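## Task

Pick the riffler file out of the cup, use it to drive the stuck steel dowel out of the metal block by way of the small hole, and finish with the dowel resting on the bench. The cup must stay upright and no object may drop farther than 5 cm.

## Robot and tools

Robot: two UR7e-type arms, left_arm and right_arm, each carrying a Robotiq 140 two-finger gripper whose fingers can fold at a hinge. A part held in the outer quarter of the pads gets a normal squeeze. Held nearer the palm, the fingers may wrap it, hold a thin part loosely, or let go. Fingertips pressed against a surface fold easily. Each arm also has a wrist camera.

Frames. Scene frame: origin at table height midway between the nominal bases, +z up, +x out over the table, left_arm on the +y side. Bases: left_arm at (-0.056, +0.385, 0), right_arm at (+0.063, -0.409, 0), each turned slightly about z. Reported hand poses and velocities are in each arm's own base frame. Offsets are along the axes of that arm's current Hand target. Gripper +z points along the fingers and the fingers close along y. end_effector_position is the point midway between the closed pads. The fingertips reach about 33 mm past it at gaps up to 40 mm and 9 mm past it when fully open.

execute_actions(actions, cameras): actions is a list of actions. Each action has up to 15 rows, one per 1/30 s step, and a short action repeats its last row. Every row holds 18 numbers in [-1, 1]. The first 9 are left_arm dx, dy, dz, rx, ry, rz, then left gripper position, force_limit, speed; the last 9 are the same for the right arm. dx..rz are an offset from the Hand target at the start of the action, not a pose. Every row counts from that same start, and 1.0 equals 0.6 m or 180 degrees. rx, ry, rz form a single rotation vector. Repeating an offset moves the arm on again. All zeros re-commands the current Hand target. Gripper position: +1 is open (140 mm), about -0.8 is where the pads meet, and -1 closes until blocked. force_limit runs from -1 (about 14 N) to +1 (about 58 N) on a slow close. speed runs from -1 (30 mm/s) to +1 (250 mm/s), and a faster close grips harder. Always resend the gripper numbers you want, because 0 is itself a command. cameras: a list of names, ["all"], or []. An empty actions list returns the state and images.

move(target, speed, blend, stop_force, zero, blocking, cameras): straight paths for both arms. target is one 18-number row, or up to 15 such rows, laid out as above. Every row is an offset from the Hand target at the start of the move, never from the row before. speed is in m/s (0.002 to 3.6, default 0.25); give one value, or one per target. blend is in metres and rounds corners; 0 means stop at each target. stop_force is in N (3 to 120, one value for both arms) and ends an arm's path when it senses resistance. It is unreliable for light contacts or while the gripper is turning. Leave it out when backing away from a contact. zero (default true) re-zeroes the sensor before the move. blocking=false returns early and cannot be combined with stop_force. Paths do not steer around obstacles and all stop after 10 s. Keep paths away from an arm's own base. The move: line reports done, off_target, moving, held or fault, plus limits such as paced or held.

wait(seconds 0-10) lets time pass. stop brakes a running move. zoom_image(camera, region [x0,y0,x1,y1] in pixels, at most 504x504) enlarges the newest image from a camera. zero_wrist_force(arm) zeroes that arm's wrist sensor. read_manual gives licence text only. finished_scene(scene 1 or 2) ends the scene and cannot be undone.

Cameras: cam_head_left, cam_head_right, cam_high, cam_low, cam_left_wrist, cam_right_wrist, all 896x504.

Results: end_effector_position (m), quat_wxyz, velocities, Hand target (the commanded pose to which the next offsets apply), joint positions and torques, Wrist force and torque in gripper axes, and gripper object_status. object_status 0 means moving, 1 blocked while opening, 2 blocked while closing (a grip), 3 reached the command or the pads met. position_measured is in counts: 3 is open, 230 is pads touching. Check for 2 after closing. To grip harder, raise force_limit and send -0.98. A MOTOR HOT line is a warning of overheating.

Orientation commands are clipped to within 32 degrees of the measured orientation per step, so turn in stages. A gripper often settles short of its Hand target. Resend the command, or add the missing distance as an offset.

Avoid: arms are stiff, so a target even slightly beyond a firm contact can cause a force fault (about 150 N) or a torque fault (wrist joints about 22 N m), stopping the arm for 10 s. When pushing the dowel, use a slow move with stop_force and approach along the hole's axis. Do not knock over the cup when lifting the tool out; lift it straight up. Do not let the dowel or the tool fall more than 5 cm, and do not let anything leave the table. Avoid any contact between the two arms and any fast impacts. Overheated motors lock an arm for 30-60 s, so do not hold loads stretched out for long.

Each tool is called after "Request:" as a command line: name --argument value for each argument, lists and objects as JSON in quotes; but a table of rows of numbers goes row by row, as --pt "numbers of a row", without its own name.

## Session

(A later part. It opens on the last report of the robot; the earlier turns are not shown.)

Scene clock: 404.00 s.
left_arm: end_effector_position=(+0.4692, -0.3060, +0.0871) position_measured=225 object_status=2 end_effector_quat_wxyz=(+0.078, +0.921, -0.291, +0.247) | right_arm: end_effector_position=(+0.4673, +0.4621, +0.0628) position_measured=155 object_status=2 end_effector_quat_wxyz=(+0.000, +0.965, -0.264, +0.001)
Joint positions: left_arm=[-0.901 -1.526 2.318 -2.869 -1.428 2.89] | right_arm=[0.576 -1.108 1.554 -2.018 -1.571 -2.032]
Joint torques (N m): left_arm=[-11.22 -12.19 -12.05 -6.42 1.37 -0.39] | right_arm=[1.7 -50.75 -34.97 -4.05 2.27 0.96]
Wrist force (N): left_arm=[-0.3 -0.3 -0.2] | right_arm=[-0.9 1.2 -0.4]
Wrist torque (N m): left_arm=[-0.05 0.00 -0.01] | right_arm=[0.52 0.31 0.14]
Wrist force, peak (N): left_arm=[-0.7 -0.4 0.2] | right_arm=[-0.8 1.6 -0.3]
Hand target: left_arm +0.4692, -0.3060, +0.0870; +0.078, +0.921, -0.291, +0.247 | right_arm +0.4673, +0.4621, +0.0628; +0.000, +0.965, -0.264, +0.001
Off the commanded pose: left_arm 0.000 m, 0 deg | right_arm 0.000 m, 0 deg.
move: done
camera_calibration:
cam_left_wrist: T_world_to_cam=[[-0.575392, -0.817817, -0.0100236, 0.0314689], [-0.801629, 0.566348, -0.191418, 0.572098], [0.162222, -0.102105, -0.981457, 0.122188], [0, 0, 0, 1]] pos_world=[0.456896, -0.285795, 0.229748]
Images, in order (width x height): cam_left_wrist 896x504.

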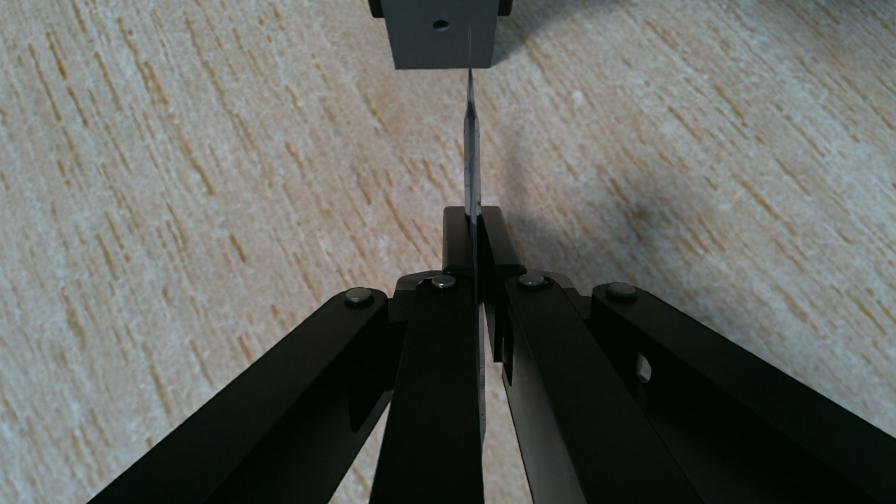

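Request:
move --target '[0.0233, 0, -0.0404, 0, 0, 0, -1, 1, -1, 0, 0, 0, 0, 0, 0, -1, 0.6, -1]' --speed 0.12 --cameras '["cam_left_wrist"]'

Request:
zoom_image --camera "cam_left_wrist" --region '[380, 0, 520, 120]'

Scene clock: 417.37 s.
left_arm: end_effector_position=(+0.4692, -0.3060, +0.1150) position_measured=225 object_status=2 end_effector_quat_wxyz=(+0.078, +0.921, -0.291, +0.247) | right_arm: end_effector_position=(+0.4673, +0.4621, +0.0628) position_measured=155 object_status=2 end_effector_quat_wxyz=(+0.000, +0.965, -0.264, +0.001)
Joint positions: left_arm=[-0.901 -1.586 2.282 -2.774 -1.428 2.89] | right_arm=[0.576 -1.108 1.554 -2.018 -1.571 -2.032]
Joint torques (N m): left_arm=[-13.18 -12.8 -14.18 -5.48 1.17 -0.05] | right_arm=[-0.82 -49.59 -33.68 -4.05 2.29 0.83]
Wrist force (N): left_arm=[-0.4 -0.2 -0.1] | right_arm=[-1.1 1.2 -0.3]
Wrist torque (N m): left_arm=[-0.03 0.03 0.00] | right_arm=[0.52 0.35 0.14]
Wrist force, peak (N): left_arm=[-1.3 -0.4 1.1] | right_arm=[-0.9 1.6 -0.5]
Hand target: left_arm +0.4691, -0.3059, +0.1150; +0.078, +0.921, -0.291, +0.247 | right_arm +0.4673, +0.4621, +0.0628; +0.000, +0.965, -0.264, +0.001
Off the commanded pose: left_arm 0.000 m, 0 deg | right_arm 0.000 m, 0 deg.
move: done
camera_calibration:
cam_left_wrist: T_world_to_cam=[[-0.575392, -0.817817, -0.0100236, 0.0317485], [-0.801629, 0.566348, -0.191418, 0.577439], [0.162222, -0.102105, -0.981457, 0.149571], [0, 0, 0, 1]] pos_world=[0.456896, -0.285795, 0.257648]
Images, in order (width x height): cam_left_wrist 896x504.

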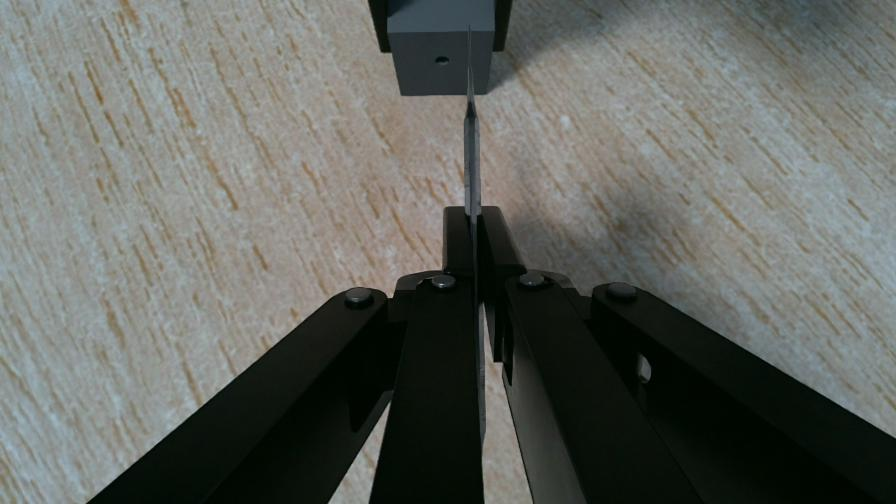

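Scaled by 3.600 from the camera's 896x504 image, which has a finer 1280x720 frame.

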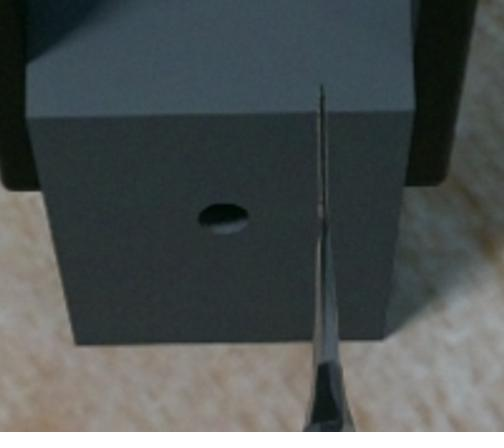

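Request:
move --target '[-0.0219, -0.0205, 0.0880, 0, 0, 0, -1, 1, -1, 0, 0, 0, 0, 0, 0, -1, 0.6, -1]' --speed 0.12 --cameras '["cam_left_wrist"]'

Request:
zoom_image --camera "cam_left_wrist" --region '[420, 0, 520, 86]'

Scene clock: 431.97 s.
left_arm: end_effector_position=(+0.4885, -0.3044, +0.0627) position_measured=225 object_status=2 end_effector_quat_wxyz=(+0.078, +0.921, -0.291, +0.247) | right_arm: end_effector_position=(+0.4673, +0.4621, +0.0628) position_measured=155 object_status=2 end_effector_quat_wxyz=(+0.000, +0.965, -0.264, +0.001)
Joint positions: left_arm=[-0.86 -1.431 2.303 -2.954 -1.447 2.926] | right_arm=[0.576 -1.108 1.554 -2.018 -1.571 -2.032]
Joint torques (N m): left_arm=[-13.53 -20.84 -25.46 -3.9 1.33 -1.19] | right_arm=[-5.54 -47.93 -36.72 -4.31 2.31 0.54]
Wrist force (N): left_arm=[-0.5 -0.1 0.0] | right_arm=[-0.6 1.3 -0.3]
Wrist torque (N m): left_arm=[-0.02 0.04 -0.02] | right_arm=[0.54 0.23 0.14]
Wrist force, peak (N): left_arm=[-0.9 -0.7 1.8] | right_arm=[-1.3 1.5 -0.5]
Hand target: left_arm +0.4885, -0.3045, +0.0627; +0.078, +0.921, -0.291, +0.247 | right_arm +0.4673, +0.4621, +0.0628; +0.000, +0.965, -0.264, +0.001
Off the commanded pose: left_arm 0.000 m, 0 deg | right_arm 0.000 m, 0 deg.
move: done
camera_calibration:
cam_left_wrist: T_world_to_cam=[[-0.575262, -0.817906, -0.0101252, 0.0435472], [-0.801763, 0.566274, -0.191075, 0.582102], [0.162015, -0.1018, -0.981523, 0.095445], [0, 0, 0, 1]] pos_world=[0.476296, -0.284295, 0.205348]
Images, in order (width x height): cam_left_wrist 896x504.

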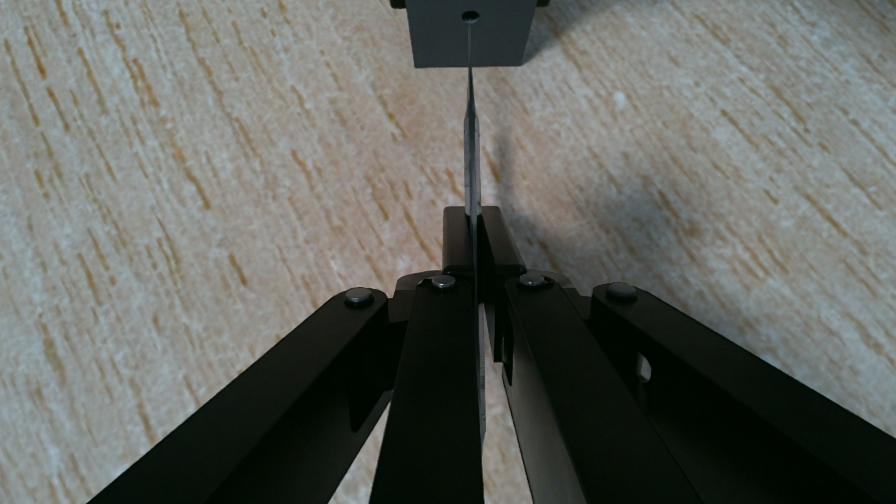

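Scaled by 5.040 from the camera's 896x504 image, which has a finer 1280x720 frame.

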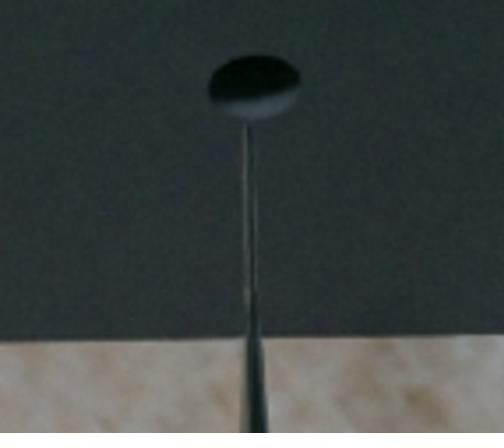

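Request:
move --target '[0.0035, 0.0013, 0.0122, 0, 0, 0, -1, 1, -1, 0, 0, 0, 0, 0, 0, -1, 0.6, -1]' --speed 0.04 --cameras '["cam_left_wrist"]'

Request:
zoom_image --camera "cam_left_wrist" --region '[420, 0, 520, 86]'

Scene clock: 437.50 s.
left_arm: end_effector_position=(+0.4927, -0.3084, +0.0574) position_measured=225 object_status=2 end_effector_quat_wxyz=(+0.078, +0.921, -0.291, +0.247) | right_arm: end_effector_position=(+0.4673, +0.4621, +0.0628) position_measured=155 object_status=2 end_effector_quat_wxyz=(+0.000, +0.965, -0.264, +0.001)
Joint positions: left_arm=[-0.859 -1.407 2.293 -2.969 -1.448 2.927] | right_arm=[0.576 -1.108 1.554 -2.018 -1.571 -2.032]
Joint torques (N m): left_arm=[10.22 -34.53 -12.73 -2.18 -1.2 1.8] | right_arm=[-6.25 -46.17 -35.01 -4.01 2.24 0.74]
Wrist force (N): left_arm=[-0.2 0.0 0.1] | right_arm=[-0.6 1.4 -0.4]
Wrist torque (N m): left_arm=[0.01 -0.02 -0.02] | right_arm=[0.56 0.23 0.14]
Wrist force, peak (N): left_arm=[-0.5 0.0 -0.3] | right_arm=[-0.9 1.5 -0.5]
Hand target: left_arm +0.4926, -0.3083, +0.0574; +0.078, +0.921, -0.291, +0.247 | right_arm +0.4673, +0.4621, +0.0628; +0.000, +0.965, -0.264, +0.001
Off the commanded pose: left_arm 0.000 m, 0 deg | right_arm 0.000 m, 0 deg.
move: done
camera_calibration:
cam_left_wrist: T_world_to_cam=[[-0.575391, -0.817817, -0.0100236, 0.04273], [-0.801629, 0.566348, -0.191418, 0.586611], [0.162222, -0.102105, -0.981457, 0.0889814], [0, 0, 0, 1]] pos_world=[0.480396, -0.288195, 0.200048]
Images, in order (width x height): cam_left_wrist 896x504.

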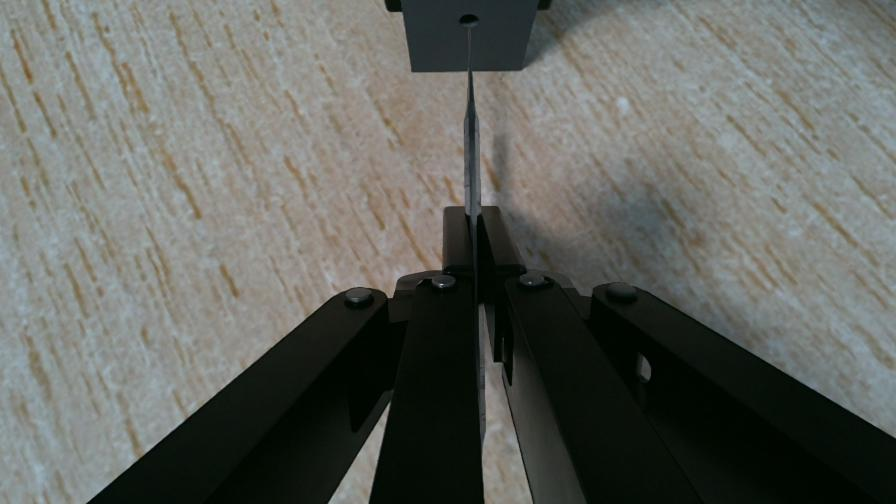

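Scaled by 5.040 from the camera's 896x504 image, which has a finer 1280x720 frame.

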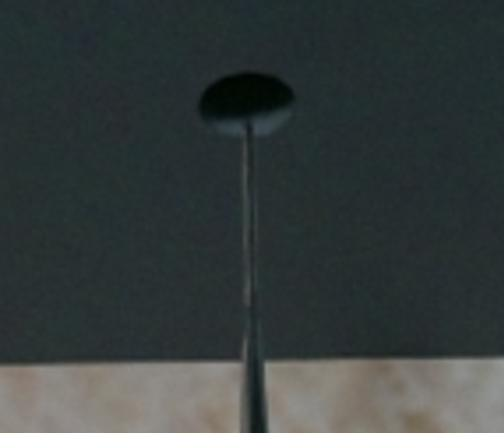

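Request:
move --target '[0.01155, -0.0003, 0.00667, 0, 0, 0, -1, 1, -1, 0, 0, 0, 0, 0, 0, -1, 0.6, -1]' --speed 0.02 --stop_force 6 --cameras '["cam_left_wrist"]'

Request:
zoom_image --camera "cam_left_wrist" --region '[420, 0, 520, 86]'

Scene clock: 442.27 s.
left_arm: end_effector_position=(+0.4992, -0.3128, +0.0574) position_measured=225 object_status=2 end_effector_quat_wxyz=(+0.078, +0.921, -0.291, +0.247) | right_arm: end_effector_position=(+0.4673, +0.4621, +0.0628) position_measured=155 object_status=2 end_effector_quat_wxyz=(+0.000, +0.965, -0.264, +0.001)
Joint positions: left_arm=[-0.853 -1.39 2.272 -2.965 -1.451 2.932] | right_arm=[0.576 -1.108 1.554 -2.018 -1.571 -2.032]
Joint torques (N m): left_arm=[-7.74 -37.17 -11.76 -6.6 1.38 -0.68] | right_arm=[-5.06 -44.57 -35.05 -4.02 2.1 0.39]
Wrist force (N): left_arm=[-1.7 -0.1 -1.1] | right_arm=[-0.3 1.7 -1.0]
Wrist torque (N m): left_arm=[-0.03 0.06 -0.02] | right_arm=[0.54 0.22 0.10]
Wrist force, peak (N): left_arm=[-2.5 -0.1 -1.1] | right_arm=[-0.5 2.0 -1.2]
Hand target: left_arm +0.4992, -0.3128, +0.0574; +0.078, +0.921, -0.291, +0.247 | right_arm +0.4673, +0.4621, +0.0628; +0.000, +0.965, -0.264, +0.001
Off the commanded pose: left_arm 0.000 m, 0 deg | right_arm 0.000 m, 0 deg.
move: done
camera_calibration:
cam_left_wrist: T_world_to_cam=[[-0.57533, -0.817859, -0.0101167, 0.0429054], [-0.801695, 0.566325, -0.191209, 0.594377], [0.162112, -0.101898, -0.981497, 0.0875837], [0, 0, 0, 1]] pos_world=[0.486996, -0.292595, 0.200048]
Images, in order (width x height): cam_left_wrist 896x504.

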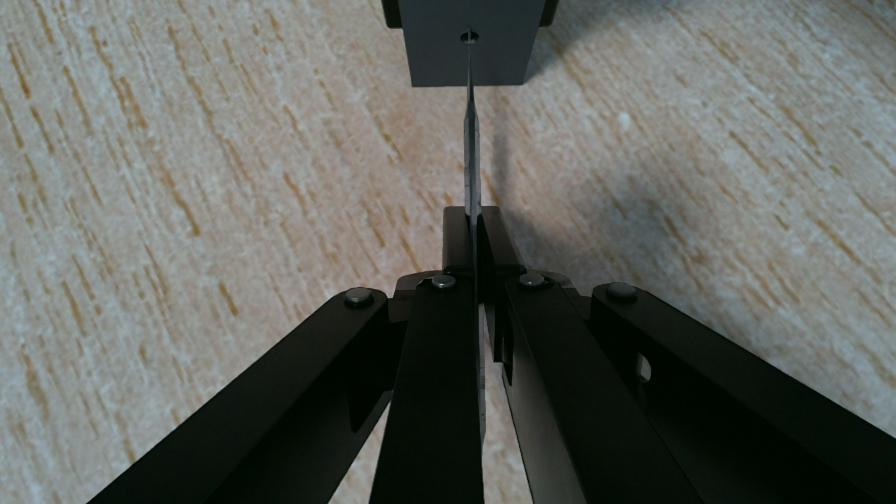

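Scaled by 5.040 from the camera's 896x504 image, which has a finer 1280x720 frame.

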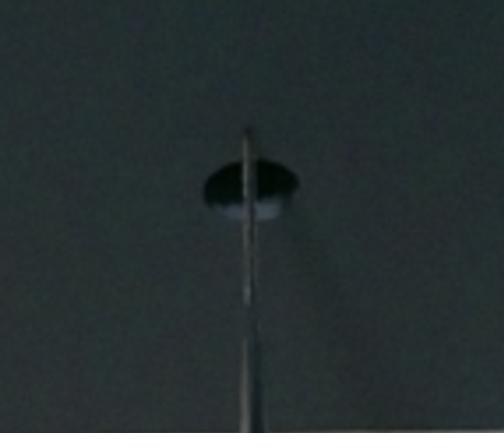

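Request:
wait --seconds 0 --cameras '["cam_low", "cam_high", "cam_head_left"]'

Request:
zoom_image --camera "cam_low" --region '[475, 235, 545, 280]'

Request:
zoom_image --camera "cam_high" --region '[400, 200, 520, 300]'

Request:
zoom_image --camera "cam_head_left" --region '[340, 220, 420, 300]'

Scene clock: 451.70 s.
left_arm: end_effector_position=(+0.4992, -0.3128, +0.0574) position_measured=225 object_status=2 end_effector_quat_wxyz=(+0.078, +0.921, -0.291, +0.247) | right_arm: end_effector_position=(+0.4673, +0.4621, +0.0628) position_measured=155 object_status=2 end_effector_quat_wxyz=(+0.000, +0.965, -0.264, +0.001)
Joint positions: left_arm=[-0.853 -1.39 2.272 -2.965 -1.451 2.932] | right_arm=[0.576 -1.108 1.554 -2.018 -1.571 -2.032]
Joint torques (N m): left_arm=[-8.36 -36.69 -12.18 -6.75 1.18 -0.85] | right_arm=[-5.79 -43.34 -33.72 -4.08 2.14 0.32]
Wrist force (N): left_arm=[-1.8 -0.2 -1.3] | right_arm=[-0.4 1.6 -1.1]
Wrist torque (N m): left_arm=[-0.06 0.07 -0.01] | right_arm=[0.51 0.22 0.11]
Wrist force, peak (N): left_arm=[-1.9 -0.1 -1.3] | right_arm=[0.0 2.0 -1.0]
Hand target: left_arm +0.4992, -0.3128, +0.0574; +0.078, +0.921, -0.291, +0.247 | right_arm +0.4673, +0.4621, +0.0628; +0.000, +0.965, -0.264, +0.001
Tool commands: left_gripper/position=-1.0 left_gripper/force_limit=+1.0 left_gripper/speed=-1.0 right_gripper/position=-1.0 right_gripper/force_limit=+0.6 right_gripper/speed=-1.0
Off the commanded pose: left_arm 0.000 m, 0 deg | right_arm 0.000 m, 0 deg.
Images, in order (width x height): cam_head_left 896x504, cam_high 896x504, cam_low 896x504.

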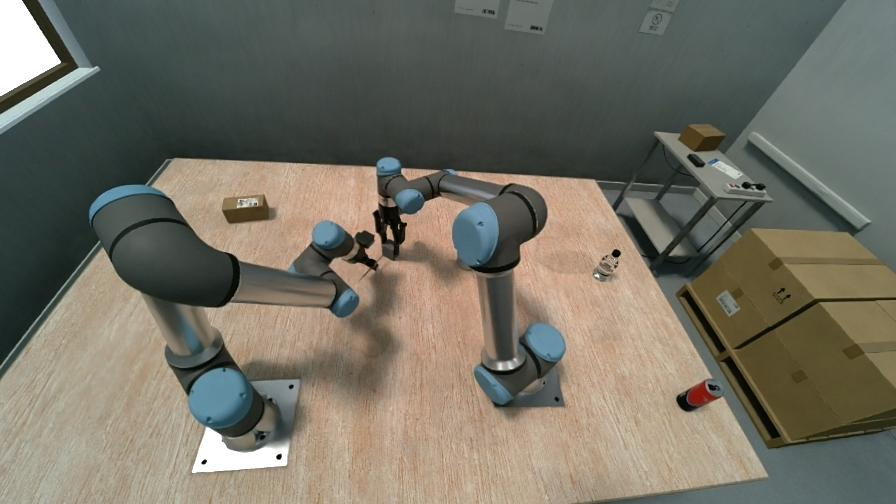

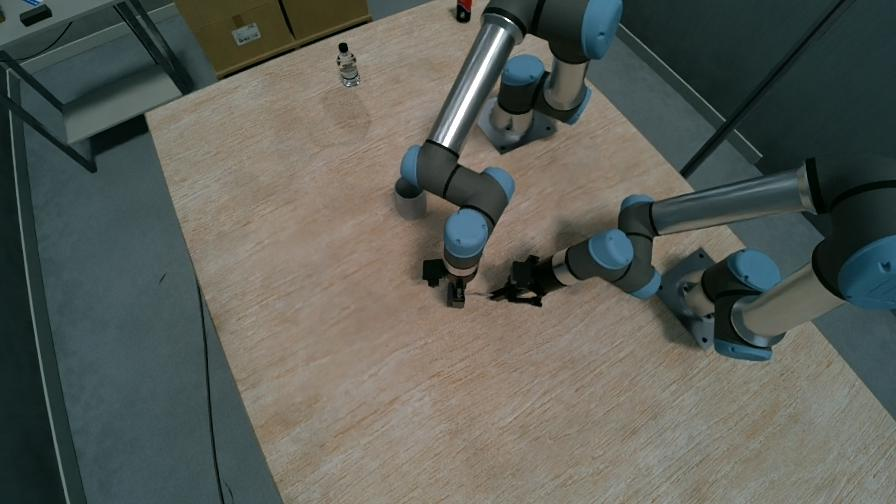

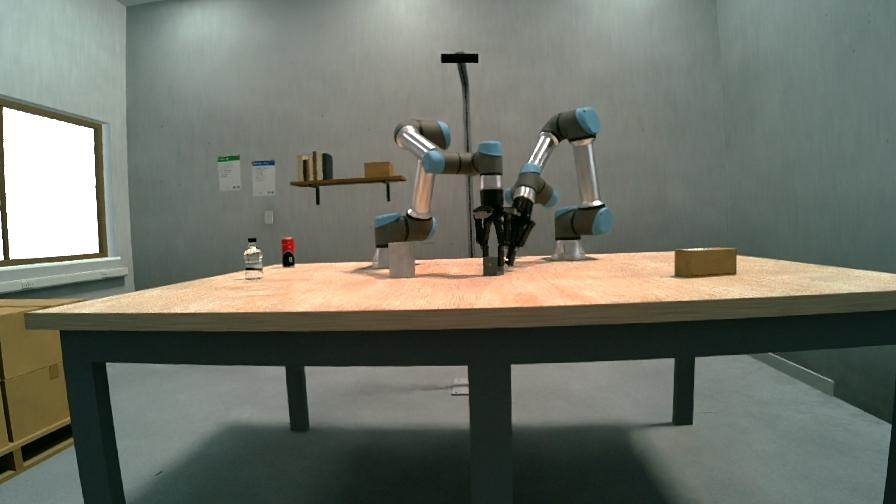

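Scaled by 7.200 from the camera's 896x504 image, which has a finer 1280x720 frame.

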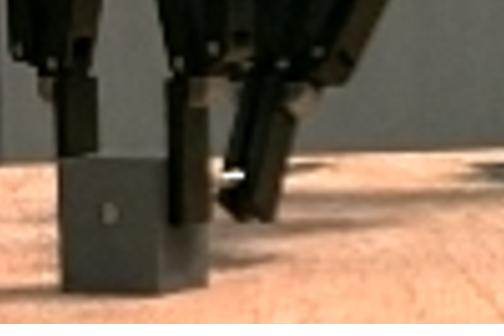

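Scaled by 4.200 from the camera's 896x504 image, which has a finer 1280x720 frame.

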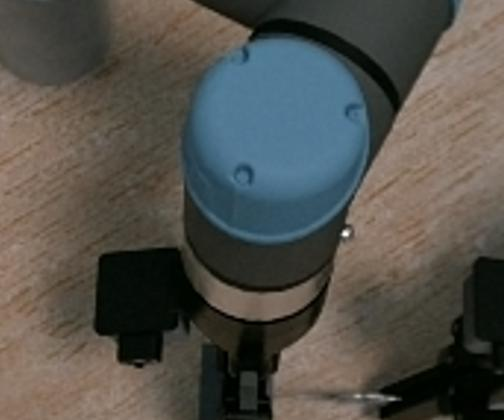

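Scaled by 6.300 from the camera's 896x504 image, which has a finer 1280x720 frame.

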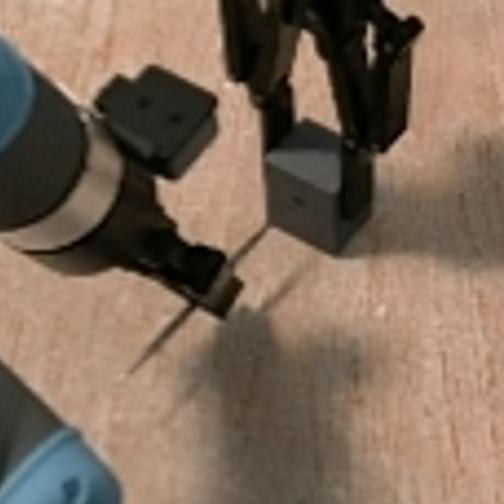

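Request:
move --pt "-0.00577 0.0003 -0.00333 0 0 0 -1 1 -1 0 0 0 0 0 0 -1 0.6 -1" --pt "-0.01227 0.0005 0.00792 0 0 0 -1 1 -1 0 0 0 0 0 0 -1 0.6 -1" --speed 0.05 --blend '[0.001, 0]' --cameras '["cam_left_wrist"]'

Request:
zoom_image --camera "cam_left_wrist" --region '[420, 0, 520, 86]'

Scene clock: 463.10 s.
left_arm: end_effector_position=(+0.4958, -0.3107, +0.0495) position_measured=225 object_status=2 end_effector_quat_wxyz=(+0.078, +0.921, -0.291, +0.247) end_effector_velocity=(-0.001, +0.001, +0.000) end_effector_angular_velocity=(+0.003, +0.002, -0.001) | right_arm: end_effector_position=(+0.4673, +0.4621, +0.0628) position_measured=155 object_status=2 end_effector_quat_wxyz=(+0.000, +0.965, -0.264, +0.001)
Joint positions: left_arm=[-0.857 -1.379 2.29 -2.993 -1.449 2.929] | right_arm=[0.576 -1.108 1.554 -2.018 -1.571 -2.032]
Joint velocities: left_arm=[0 -0.003 0 0.006 0 0.001] | right_arm=[within noise]
Joint torques (N m): left_arm=[-12.91 -36.26 -23.6 -0.97 1.2 -1.12] | right_arm=[-6.52 -42.45 -33.82 -3.99 2.35 0.06]
Wrist force (N): left_arm=[-0.3 0.0 0.1] | right_arm=[-1.0 1.9 -1.3]
Wrist torque (N m): left_arm=[0.00 0.00 -0.02] | right_arm=[0.53 0.25 0.12]
Wrist force, peak (N): left_arm=[-1.9 -0.2 -1.3] | right_arm=[-0.7 1.9 -1.8]
Hand target: left_arm +0.4958, -0.3107, +0.0496; +0.078, +0.921, -0.291, +0.247 | right_arm +0.4673, +0.4621, +0.0628; +0.000, +0.965, -0.264, +0.001
Off the commanded pose: left_arm 0.000 m, 0 deg | right_arm 0.000 m, 0 deg.
move: done
camera_calibration:
cam_left_wrist: T_world_to_cam=[[-0.57534, -0.817853, -0.0100603, 0.0425251], [-0.801708, 0.566333, -0.191131, 0.588865], [0.162014, -0.1019, -0.981513, 0.0806609], [0, 0, 0, 1]] pos_world=[0.483496, -0.290495, 0.192148]
Images, in order (width x height): cam_left_wrist 896x504.

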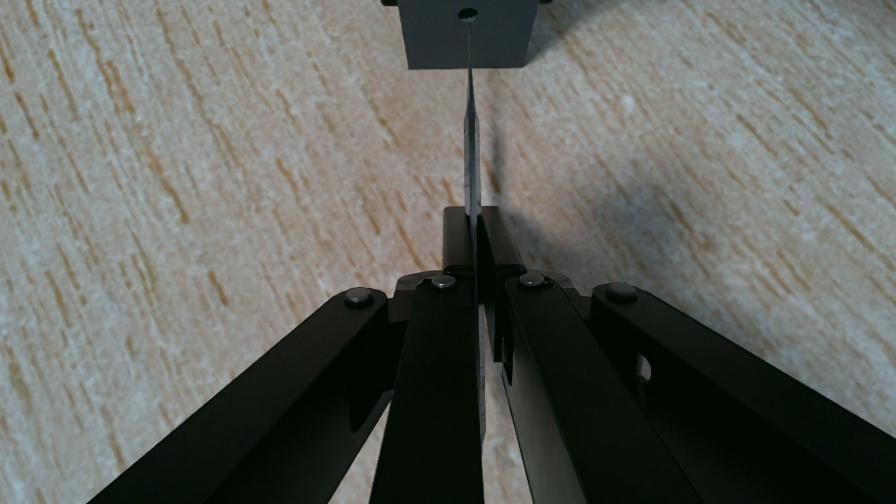

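Scaled by 5.040 from the camera's 896x504 image, which has a finer 1280x720 frame.

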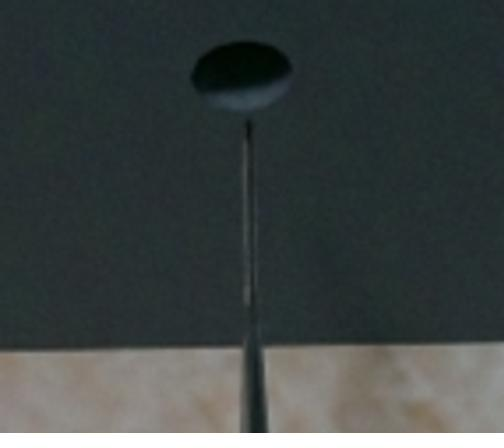

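Request:
move --target '[0.01732, -0.0003, 0.01, 0, 0, 0, -1, 1, -1, 0, 0, 0, 0, 0, 0, -1, 0.6, -1]' --speed 0.03 --stop_force 8 --cameras '["cam_left_wrist"]'

Request:
zoom_image --camera "cam_left_wrist" --region '[420, 0, 520, 86]'

Scene clock: 468.20 s.
left_arm: end_effector_position=(+0.5057, -0.3175, +0.0496) position_measured=225 object_status=2 end_effector_quat_wxyz=(+0.078, +0.921, -0.291, +0.247) | right_arm: end_effector_position=(+0.4673, +0.4621, +0.0628) position_measured=155 object_status=2 end_effector_quat_wxyz=(+0.000, +0.965, -0.264, +0.001)
Joint positions: left_arm=[-0.849 -1.355 2.257 -2.985 -1.453 2.935] | right_arm=[0.576 -1.108 1.554 -2.018 -1.571 -2.032]
Joint torques (N m): left_arm=[-9.07 -38.25 -10.76 -6.33 1.28 -0.91] | right_arm=[-5.17 -40.46 -34.1 -4.06 2 -0.25]
Wrist force (N): left_arm=[-0.3 0.0 0.1] | right_arm=[-1.1 1.7 -1.1]
Wrist torque (N m): left_arm=[0.00 0.00 -0.03] | right_arm=[0.50 0.29 0.12]
Wrist force, peak (N): left_arm=[-0.8 -0.5 -0.1] | right_arm=[-1.2 1.8 -1.7]
Hand target: left_arm +0.5057, -0.3175, +0.0496; +0.078, +0.921, -0.291, +0.247 | right_arm +0.4673, +0.4621, +0.0628; +0.000, +0.965, -0.264, +0.001
Off the commanded pose: left_arm 0.000 m, 0 deg | right_arm 0.000 m, 0 deg.
move: done
camera_calibration:
cam_left_wrist: T_world_to_cam=[[-0.57533, -0.817859, -0.0101167, 0.0427222], [-0.801695, 0.566325, -0.191209, 0.600758], [0.162112, -0.101898, -0.981497, 0.0783953], [0, 0, 0, 1]] pos_world=[0.493496, -0.297295, 0.192248]
Images, in order (width x height): cam_left_wrist 896x504.

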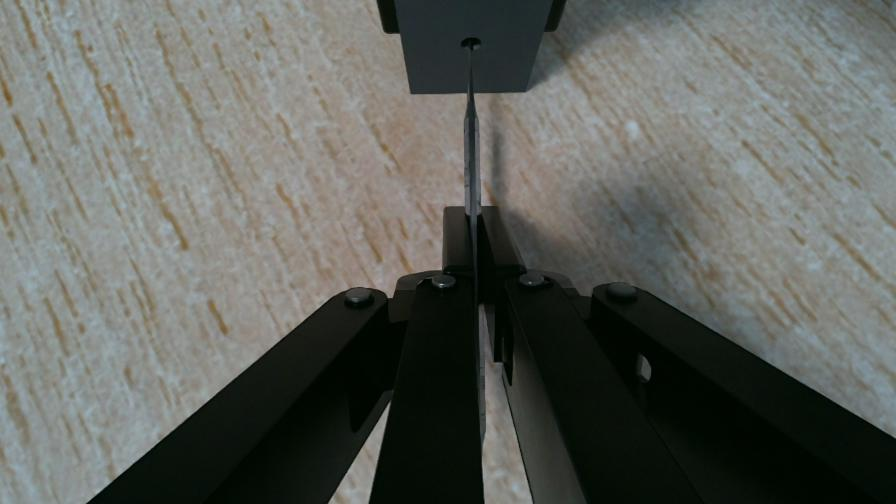

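Scaled by 5.040 from the camera's 896x504 image, which has a finer 1280x720 frame.

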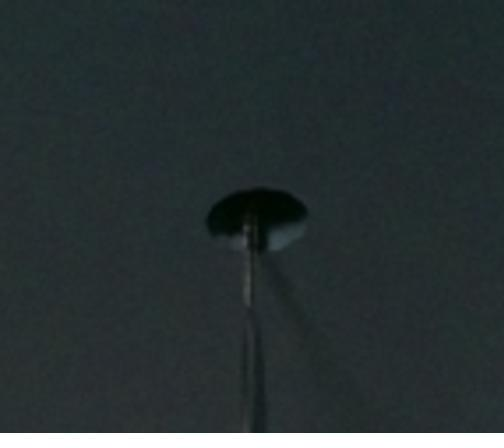

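Request:
move --target '[0.0433, -0.0001, 0.025, 0, 0, 0, -1, 1, -1, 0, 0, 0, 0, 0, 0, -1, 0.6, -1]' --speed 0.02 --stop_force 30 --cameras '["cam_left_wrist", "cam_right_wrist"]'

Request:
zoom_image --camera "cam_left_wrist" --region '[400, 0, 560, 220]'

Request:
zoom_image --camera "cam_right_wrist" --region '[380, 100, 580, 220]'

Scene clock: 476.90 s.
left_arm: end_effector_position=(+0.5225, -0.3291, +0.0496) position_measured=225 object_status=2 end_effector_quat_wxyz=(+0.078, +0.921, -0.291, +0.247) | right_arm: end_effector_position=(+0.4674, +0.4621, +0.0628) position_measured=155 object_status=2 end_effector_quat_wxyz=(+0.000, +0.965, -0.264, +0.001)
Joint positions: left_arm=[-0.838 -1.315 2.201 -2.97 -1.458 2.945] | right_arm=[0.576 -1.108 1.554 -2.018 -1.571 -2.032]
Joint torques (N m): left_arm=[-15.08 -38.91 -21.39 -8.13 1.23 -1.03] | right_arm=[20.54 -39.13 -22.87 1.28 8.53 -0.33]
Wrist force (N): left_arm=[-10.9 -4.0 -11.0] | right_arm=[17.0 5.9 -5.1]
Wrist torque (N m): left_arm=[0.10 0.19 -0.21] | right_arm=[0.53 0.77 0.10]
Wrist force, peak (N): left_arm=[-24.3 -3.8 -20.6] | right_arm=[27.1 6.1 -1.2]
Hand target: left_arm +0.5225, -0.3291, +0.0496; +0.078, +0.921, -0.291, +0.247 (not the last commanded pose) | right_arm +0.4673, +0.4621, +0.0628; +0.000, +0.965, -0.264, +0.001
Off the commanded pose: left_arm 0.010 m, 0 deg | right_arm 0.000 m, 0 deg.
move: contact (left_arm)
camera_calibration:
cam_left_wrist: T_world_to_cam=[[-0.575327, -0.817861, -0.0101406, 0.042764], [-0.801717, 0.56634, -0.191075, 0.620762], [0.162016, -0.101801, -0.981523, 0.0745798], [0, 0, 0, 1]] pos_world=[0.510196, -0.308995, 0.192248]
cam_right_wrist: T_world_to_cam=[[-0.530082, -0.847898, -0.00909705, 0.656304], [-0.80127, 0.497364, 0.332558, 0.129636], [-0.27745, 0.183572, -0.943039, 0.243316], [0, 0, 0, 1]] pos_world=[0.519276, 0.447337, 0.192316]
Images, in order (width x height): cam_left_wrist 896x504, cam_right_wrist 896x504.

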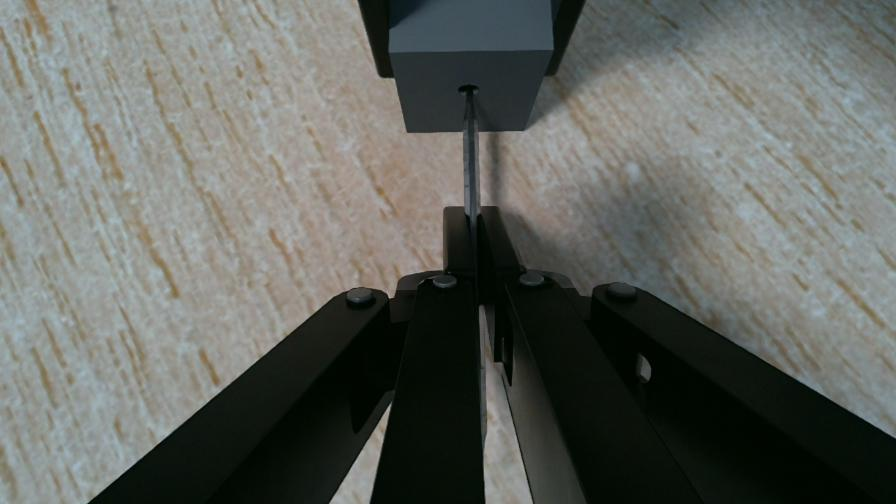

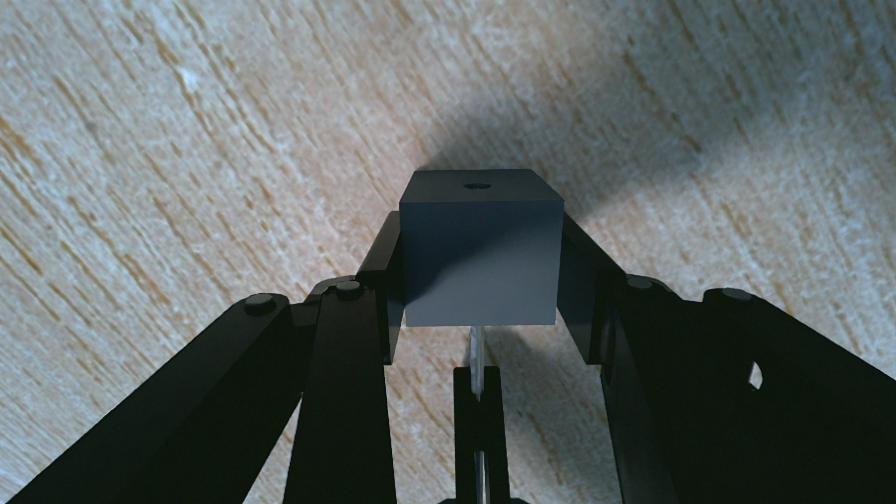

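Scaled by 2.291 from the camera's 896x504 image, which has a finer 1280x720 frame.

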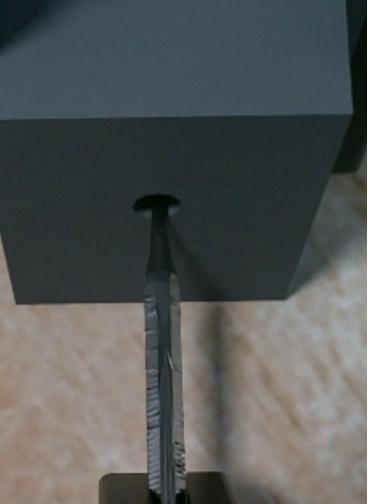

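Scaled by 2.520 from the camera's 896x504 image, which has a finer 1280x720 frame.

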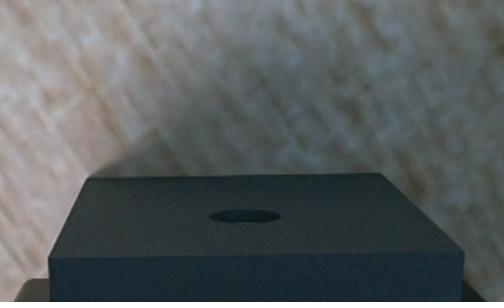

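Request:
move --target '[0.0289, -0.0005, 0.0167, 0, 0, 0, -1, 1, -1, 0, 0, 0, 0, 0, 0, -1, 0.6, -1]' --speed 0.012 --stop_force 44 --zero false --cameras '["cam_left_wrist", "cam_right_wrist"]'

Request:
zoom_image --camera "cam_left_wrist" --region '[400, 0, 560, 220]'

Request:
zoom_image --camera "cam_right_wrist" --region '[380, 100, 580, 220]'

Scene clock: 484.00 s.
left_arm: end_effector_position=(+0.5272, -0.3324, +0.0496) position_measured=225 object_status=2 end_effector_quat_wxyz=(+0.078, +0.921, -0.291, +0.247) | right_arm: end_effector_position=(+0.4673, +0.4621, +0.0628) position_measured=155 object_status=2 end_effector_quat_wxyz=(+0.000, +0.965, -0.264, +0.001)
Joint positions: left_arm=[-0.835 -1.304 2.186 -2.966 -1.46 2.948] | right_arm=[0.576 -1.108 1.554 -2.018 -1.571 -2.032]
Joint torques (N m): left_arm=[-17.59 -41.96 -23.69 -12.4 1.3 -0.81] | right_arm=[20.67 -36.71 -15.59 1.1 8.91 -0.56]
Wrist force (N): left_arm=[-25.2 -6.7 -17.1] | right_arm=[31.1 13.6 -14.4]
Wrist torque (N m): left_arm=[0.16 0.25 -0.36] | right_arm=[-0.24 0.88 -0.09]
Wrist force, peak (N): left_arm=[-36.2 -8.2 -25.8] | right_arm=[37.1 12.2 -9.7]
Hand target: left_arm +0.5272, -0.3324, +0.0496; +0.078, +0.921, -0.291, +0.247 (not the last commanded pose) | right_arm +0.4673, +0.4621, +0.0628; +0.000, +0.965, -0.264, +0.001
Off the commanded pose: left_arm 0.014 m, 0 deg | right_arm 0.000 m, 0 deg.
move: contact (left_arm)
camera_calibration:
cam_left_wrist: T_world_to_cam=[[-0.575327, -0.817861, -0.0101406, 0.0429085], [-0.801717, 0.56634, -0.191075, 0.626423], [0.162016, -0.101801, -0.981523, 0.0734764], [0, 0, 0, 1]] pos_world=[0.514996, -0.312195, 0.192248]
cam_right_wrist: T_world_to_cam=[[-0.530082, -0.847898, -0.00909705, 0.656304], [-0.80127, 0.497364, 0.332558, 0.129636], [-0.27745, 0.183572, -0.943039, 0.243316], [0, 0, 0, 1]] pos_world=[0.519276, 0.447337, 0.192316]
Images, in order (width x height): cam_left_wrist 896x504, cam_right_wrist 896x504.

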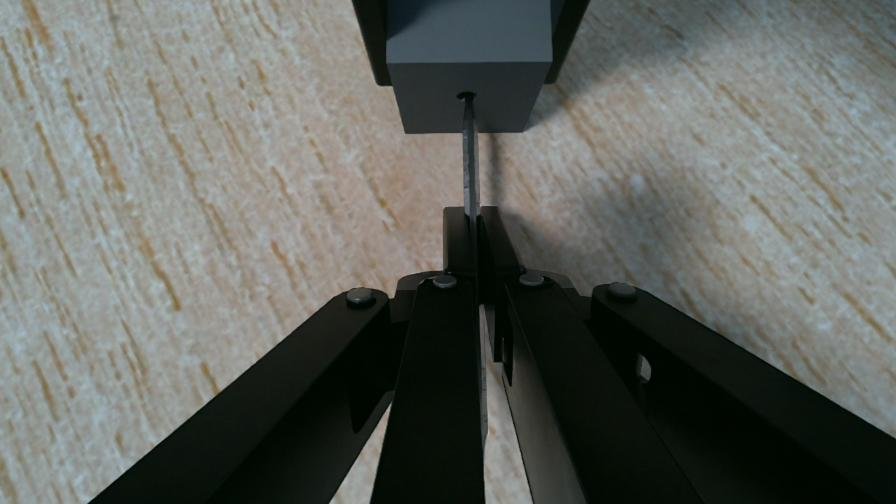

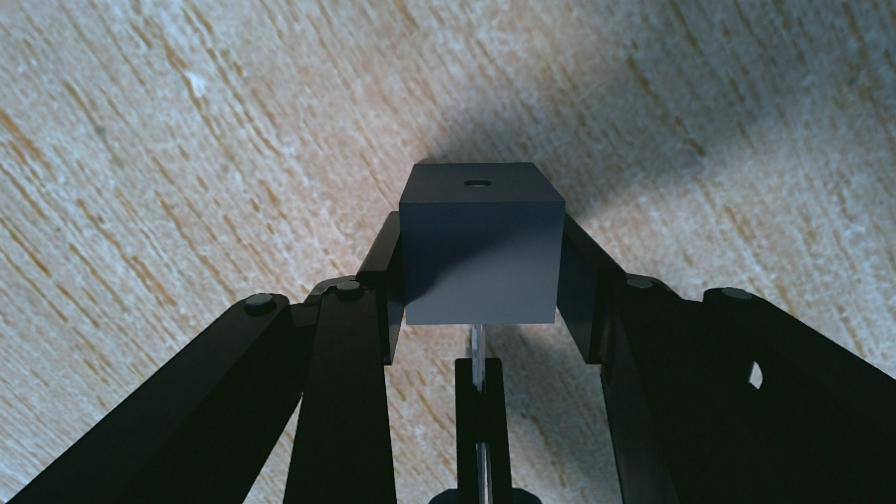

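Scaled by 2.291 from the camera's 896x504 image, which has a finer 1280x720 frame.

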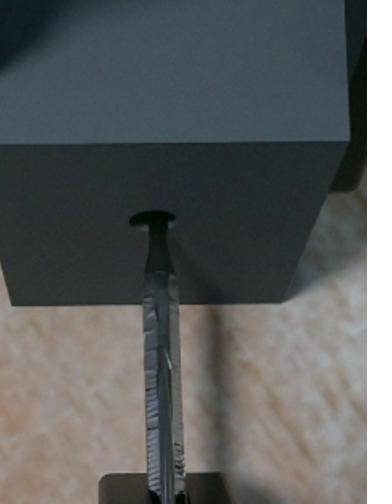

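Scaled by 2.520 from the camera's 896x504 image, which has a finer 1280x720 frame.

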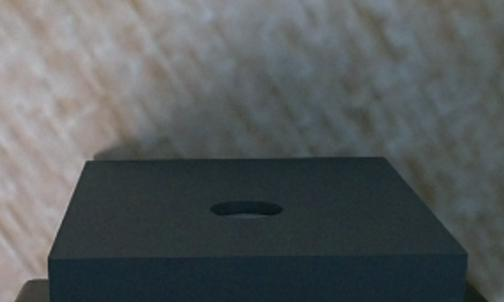

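Request:
move --pt "-0.00577 0 -0.00333 0 0 0 -1 1 -1 0 0 0 0 0 0 -1 0.6 -1" --pt "-0.00577 0 -0.00333 0 0 0 -1 1 -1 0 0 0 0 0 0 0.1 0.6 -1" --pt "-0.00577 0 -0.00333 0 0 0 -1 1 -1 0 0 0.0233 0 0 0 0.1 0.6 -1" --speed 0.05 --cameras '["cam_left_wrist", "cam_right_wrist"]'

Request:
zoom_image --camera "cam_left_wrist" --region '[400, 0, 560, 220]'

Request:
zoom_image --camera "cam_right_wrist" --region '[380, 60, 580, 340]'

Scene clock: 495.90 s.
left_arm: end_effector_position=(+0.5239, -0.3301, +0.0496) position_measured=225 object_status=2 end_effector_quat_wxyz=(+0.078, +0.921, -0.291, +0.247) | right_arm: end_effector_position=(+0.4673, +0.4621, +0.0485) position_measured=117 object_status=3 end_effector_quat_wxyz=(+0.000, +0.965, -0.264, +0.001) end_effector_velocity=(-0.001, -0.001, +0.000) end_effector_angular_velocity=(-0.002, +0.004, -0.002)
Joint positions: left_arm=[-0.837 -1.312 2.197 -2.969 -1.459 2.946] | right_arm=[0.576 -1.093 1.572 -2.05 -1.571 -2.032]
Joint velocities: left_arm=[within noise] | right_arm=[-0.001 -0.002 0 0.006 0 0.001]
Joint torques (N m): left_arm=[6.78 -21.13 -25.53 -0.97 -1.17 1.24] | right_arm=[-9.73 -53.2 -26.56 -0.81 -2.07 -1.28]
Wrist force (N): left_arm=[-0.6 -2.5 -1.8] | right_arm=[-0.7 0.9 -3.0]
Wrist torque (N m): left_arm=[-0.24 0.22 -0.07] | right_arm=[0.12 0.17 0.11]
Wrist force, peak (N): left_arm=[-25.4 -6.6 -17.3] | right_arm=[31.4 13.9 -14.3]
Hand target: left_arm +0.5239, -0.3301, +0.0496; +0.078, +0.921, -0.291, +0.247 | right_arm +0.4674, +0.4621, +0.0488; +0.000, +0.965, -0.264, +0.001
Off the commanded pose: left_arm 0.000 m, 0 deg | right_arm 0.000 m, 0 deg.
move: done
camera_calibration:
cam_left_wrist: T_world_to_cam=[[-0.575327, -0.817861, -0.0101406, 0.042891], [-0.801717, 0.56634, -0.191075, 0.622475], [0.162016, -0.101801, -0.981523, 0.0742452], [0, 0, 0, 1]] pos_world=[0.511696, -0.309895, 0.192248]
cam_right_wrist: T_world_to_cam=[[-0.530087, -0.847896, -0.00894941, 0.656149], [-0.801234, 0.497404, 0.332587, 0.134349], [-0.277547, 0.18347, -0.94303, 0.229924], [0, 0, 0, 1]] pos_world=[0.519276, 0.447336, 0.178015]
Images, in order (width x height): cam_left_wrist 896x504, cam_right_wrist 896x504.

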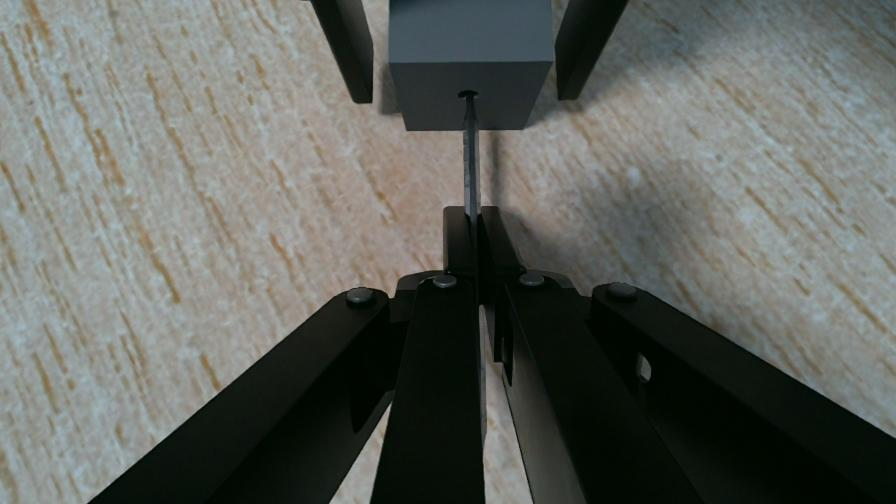

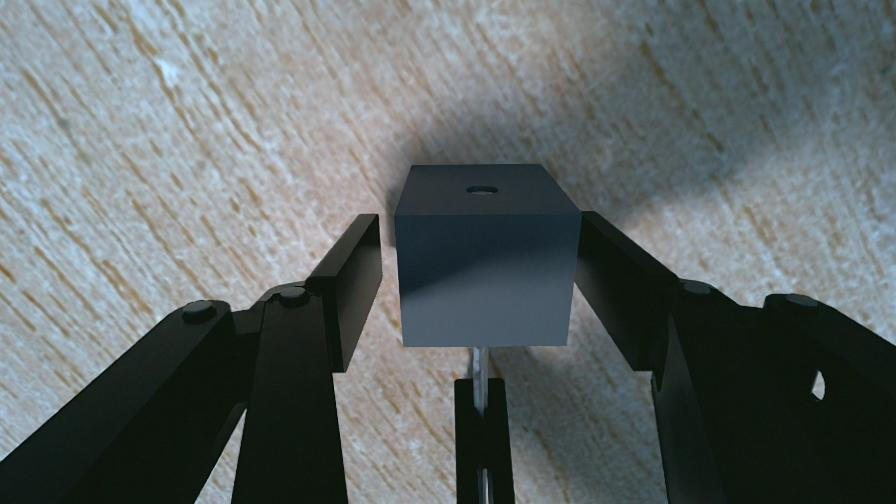

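Scaled by 2.291 from the camera's 896x504 image, which has a finer 1280x720 frame.

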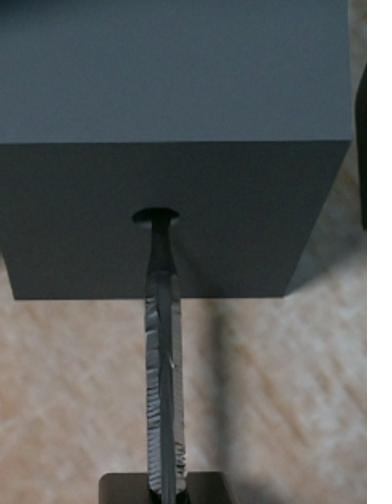

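Scaled by 1.800 from the camera's 896x504 image, which has a finer 1280x720 frame.

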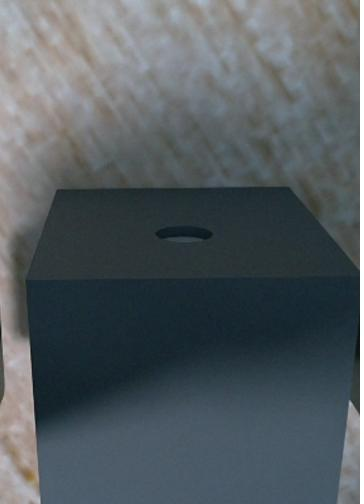

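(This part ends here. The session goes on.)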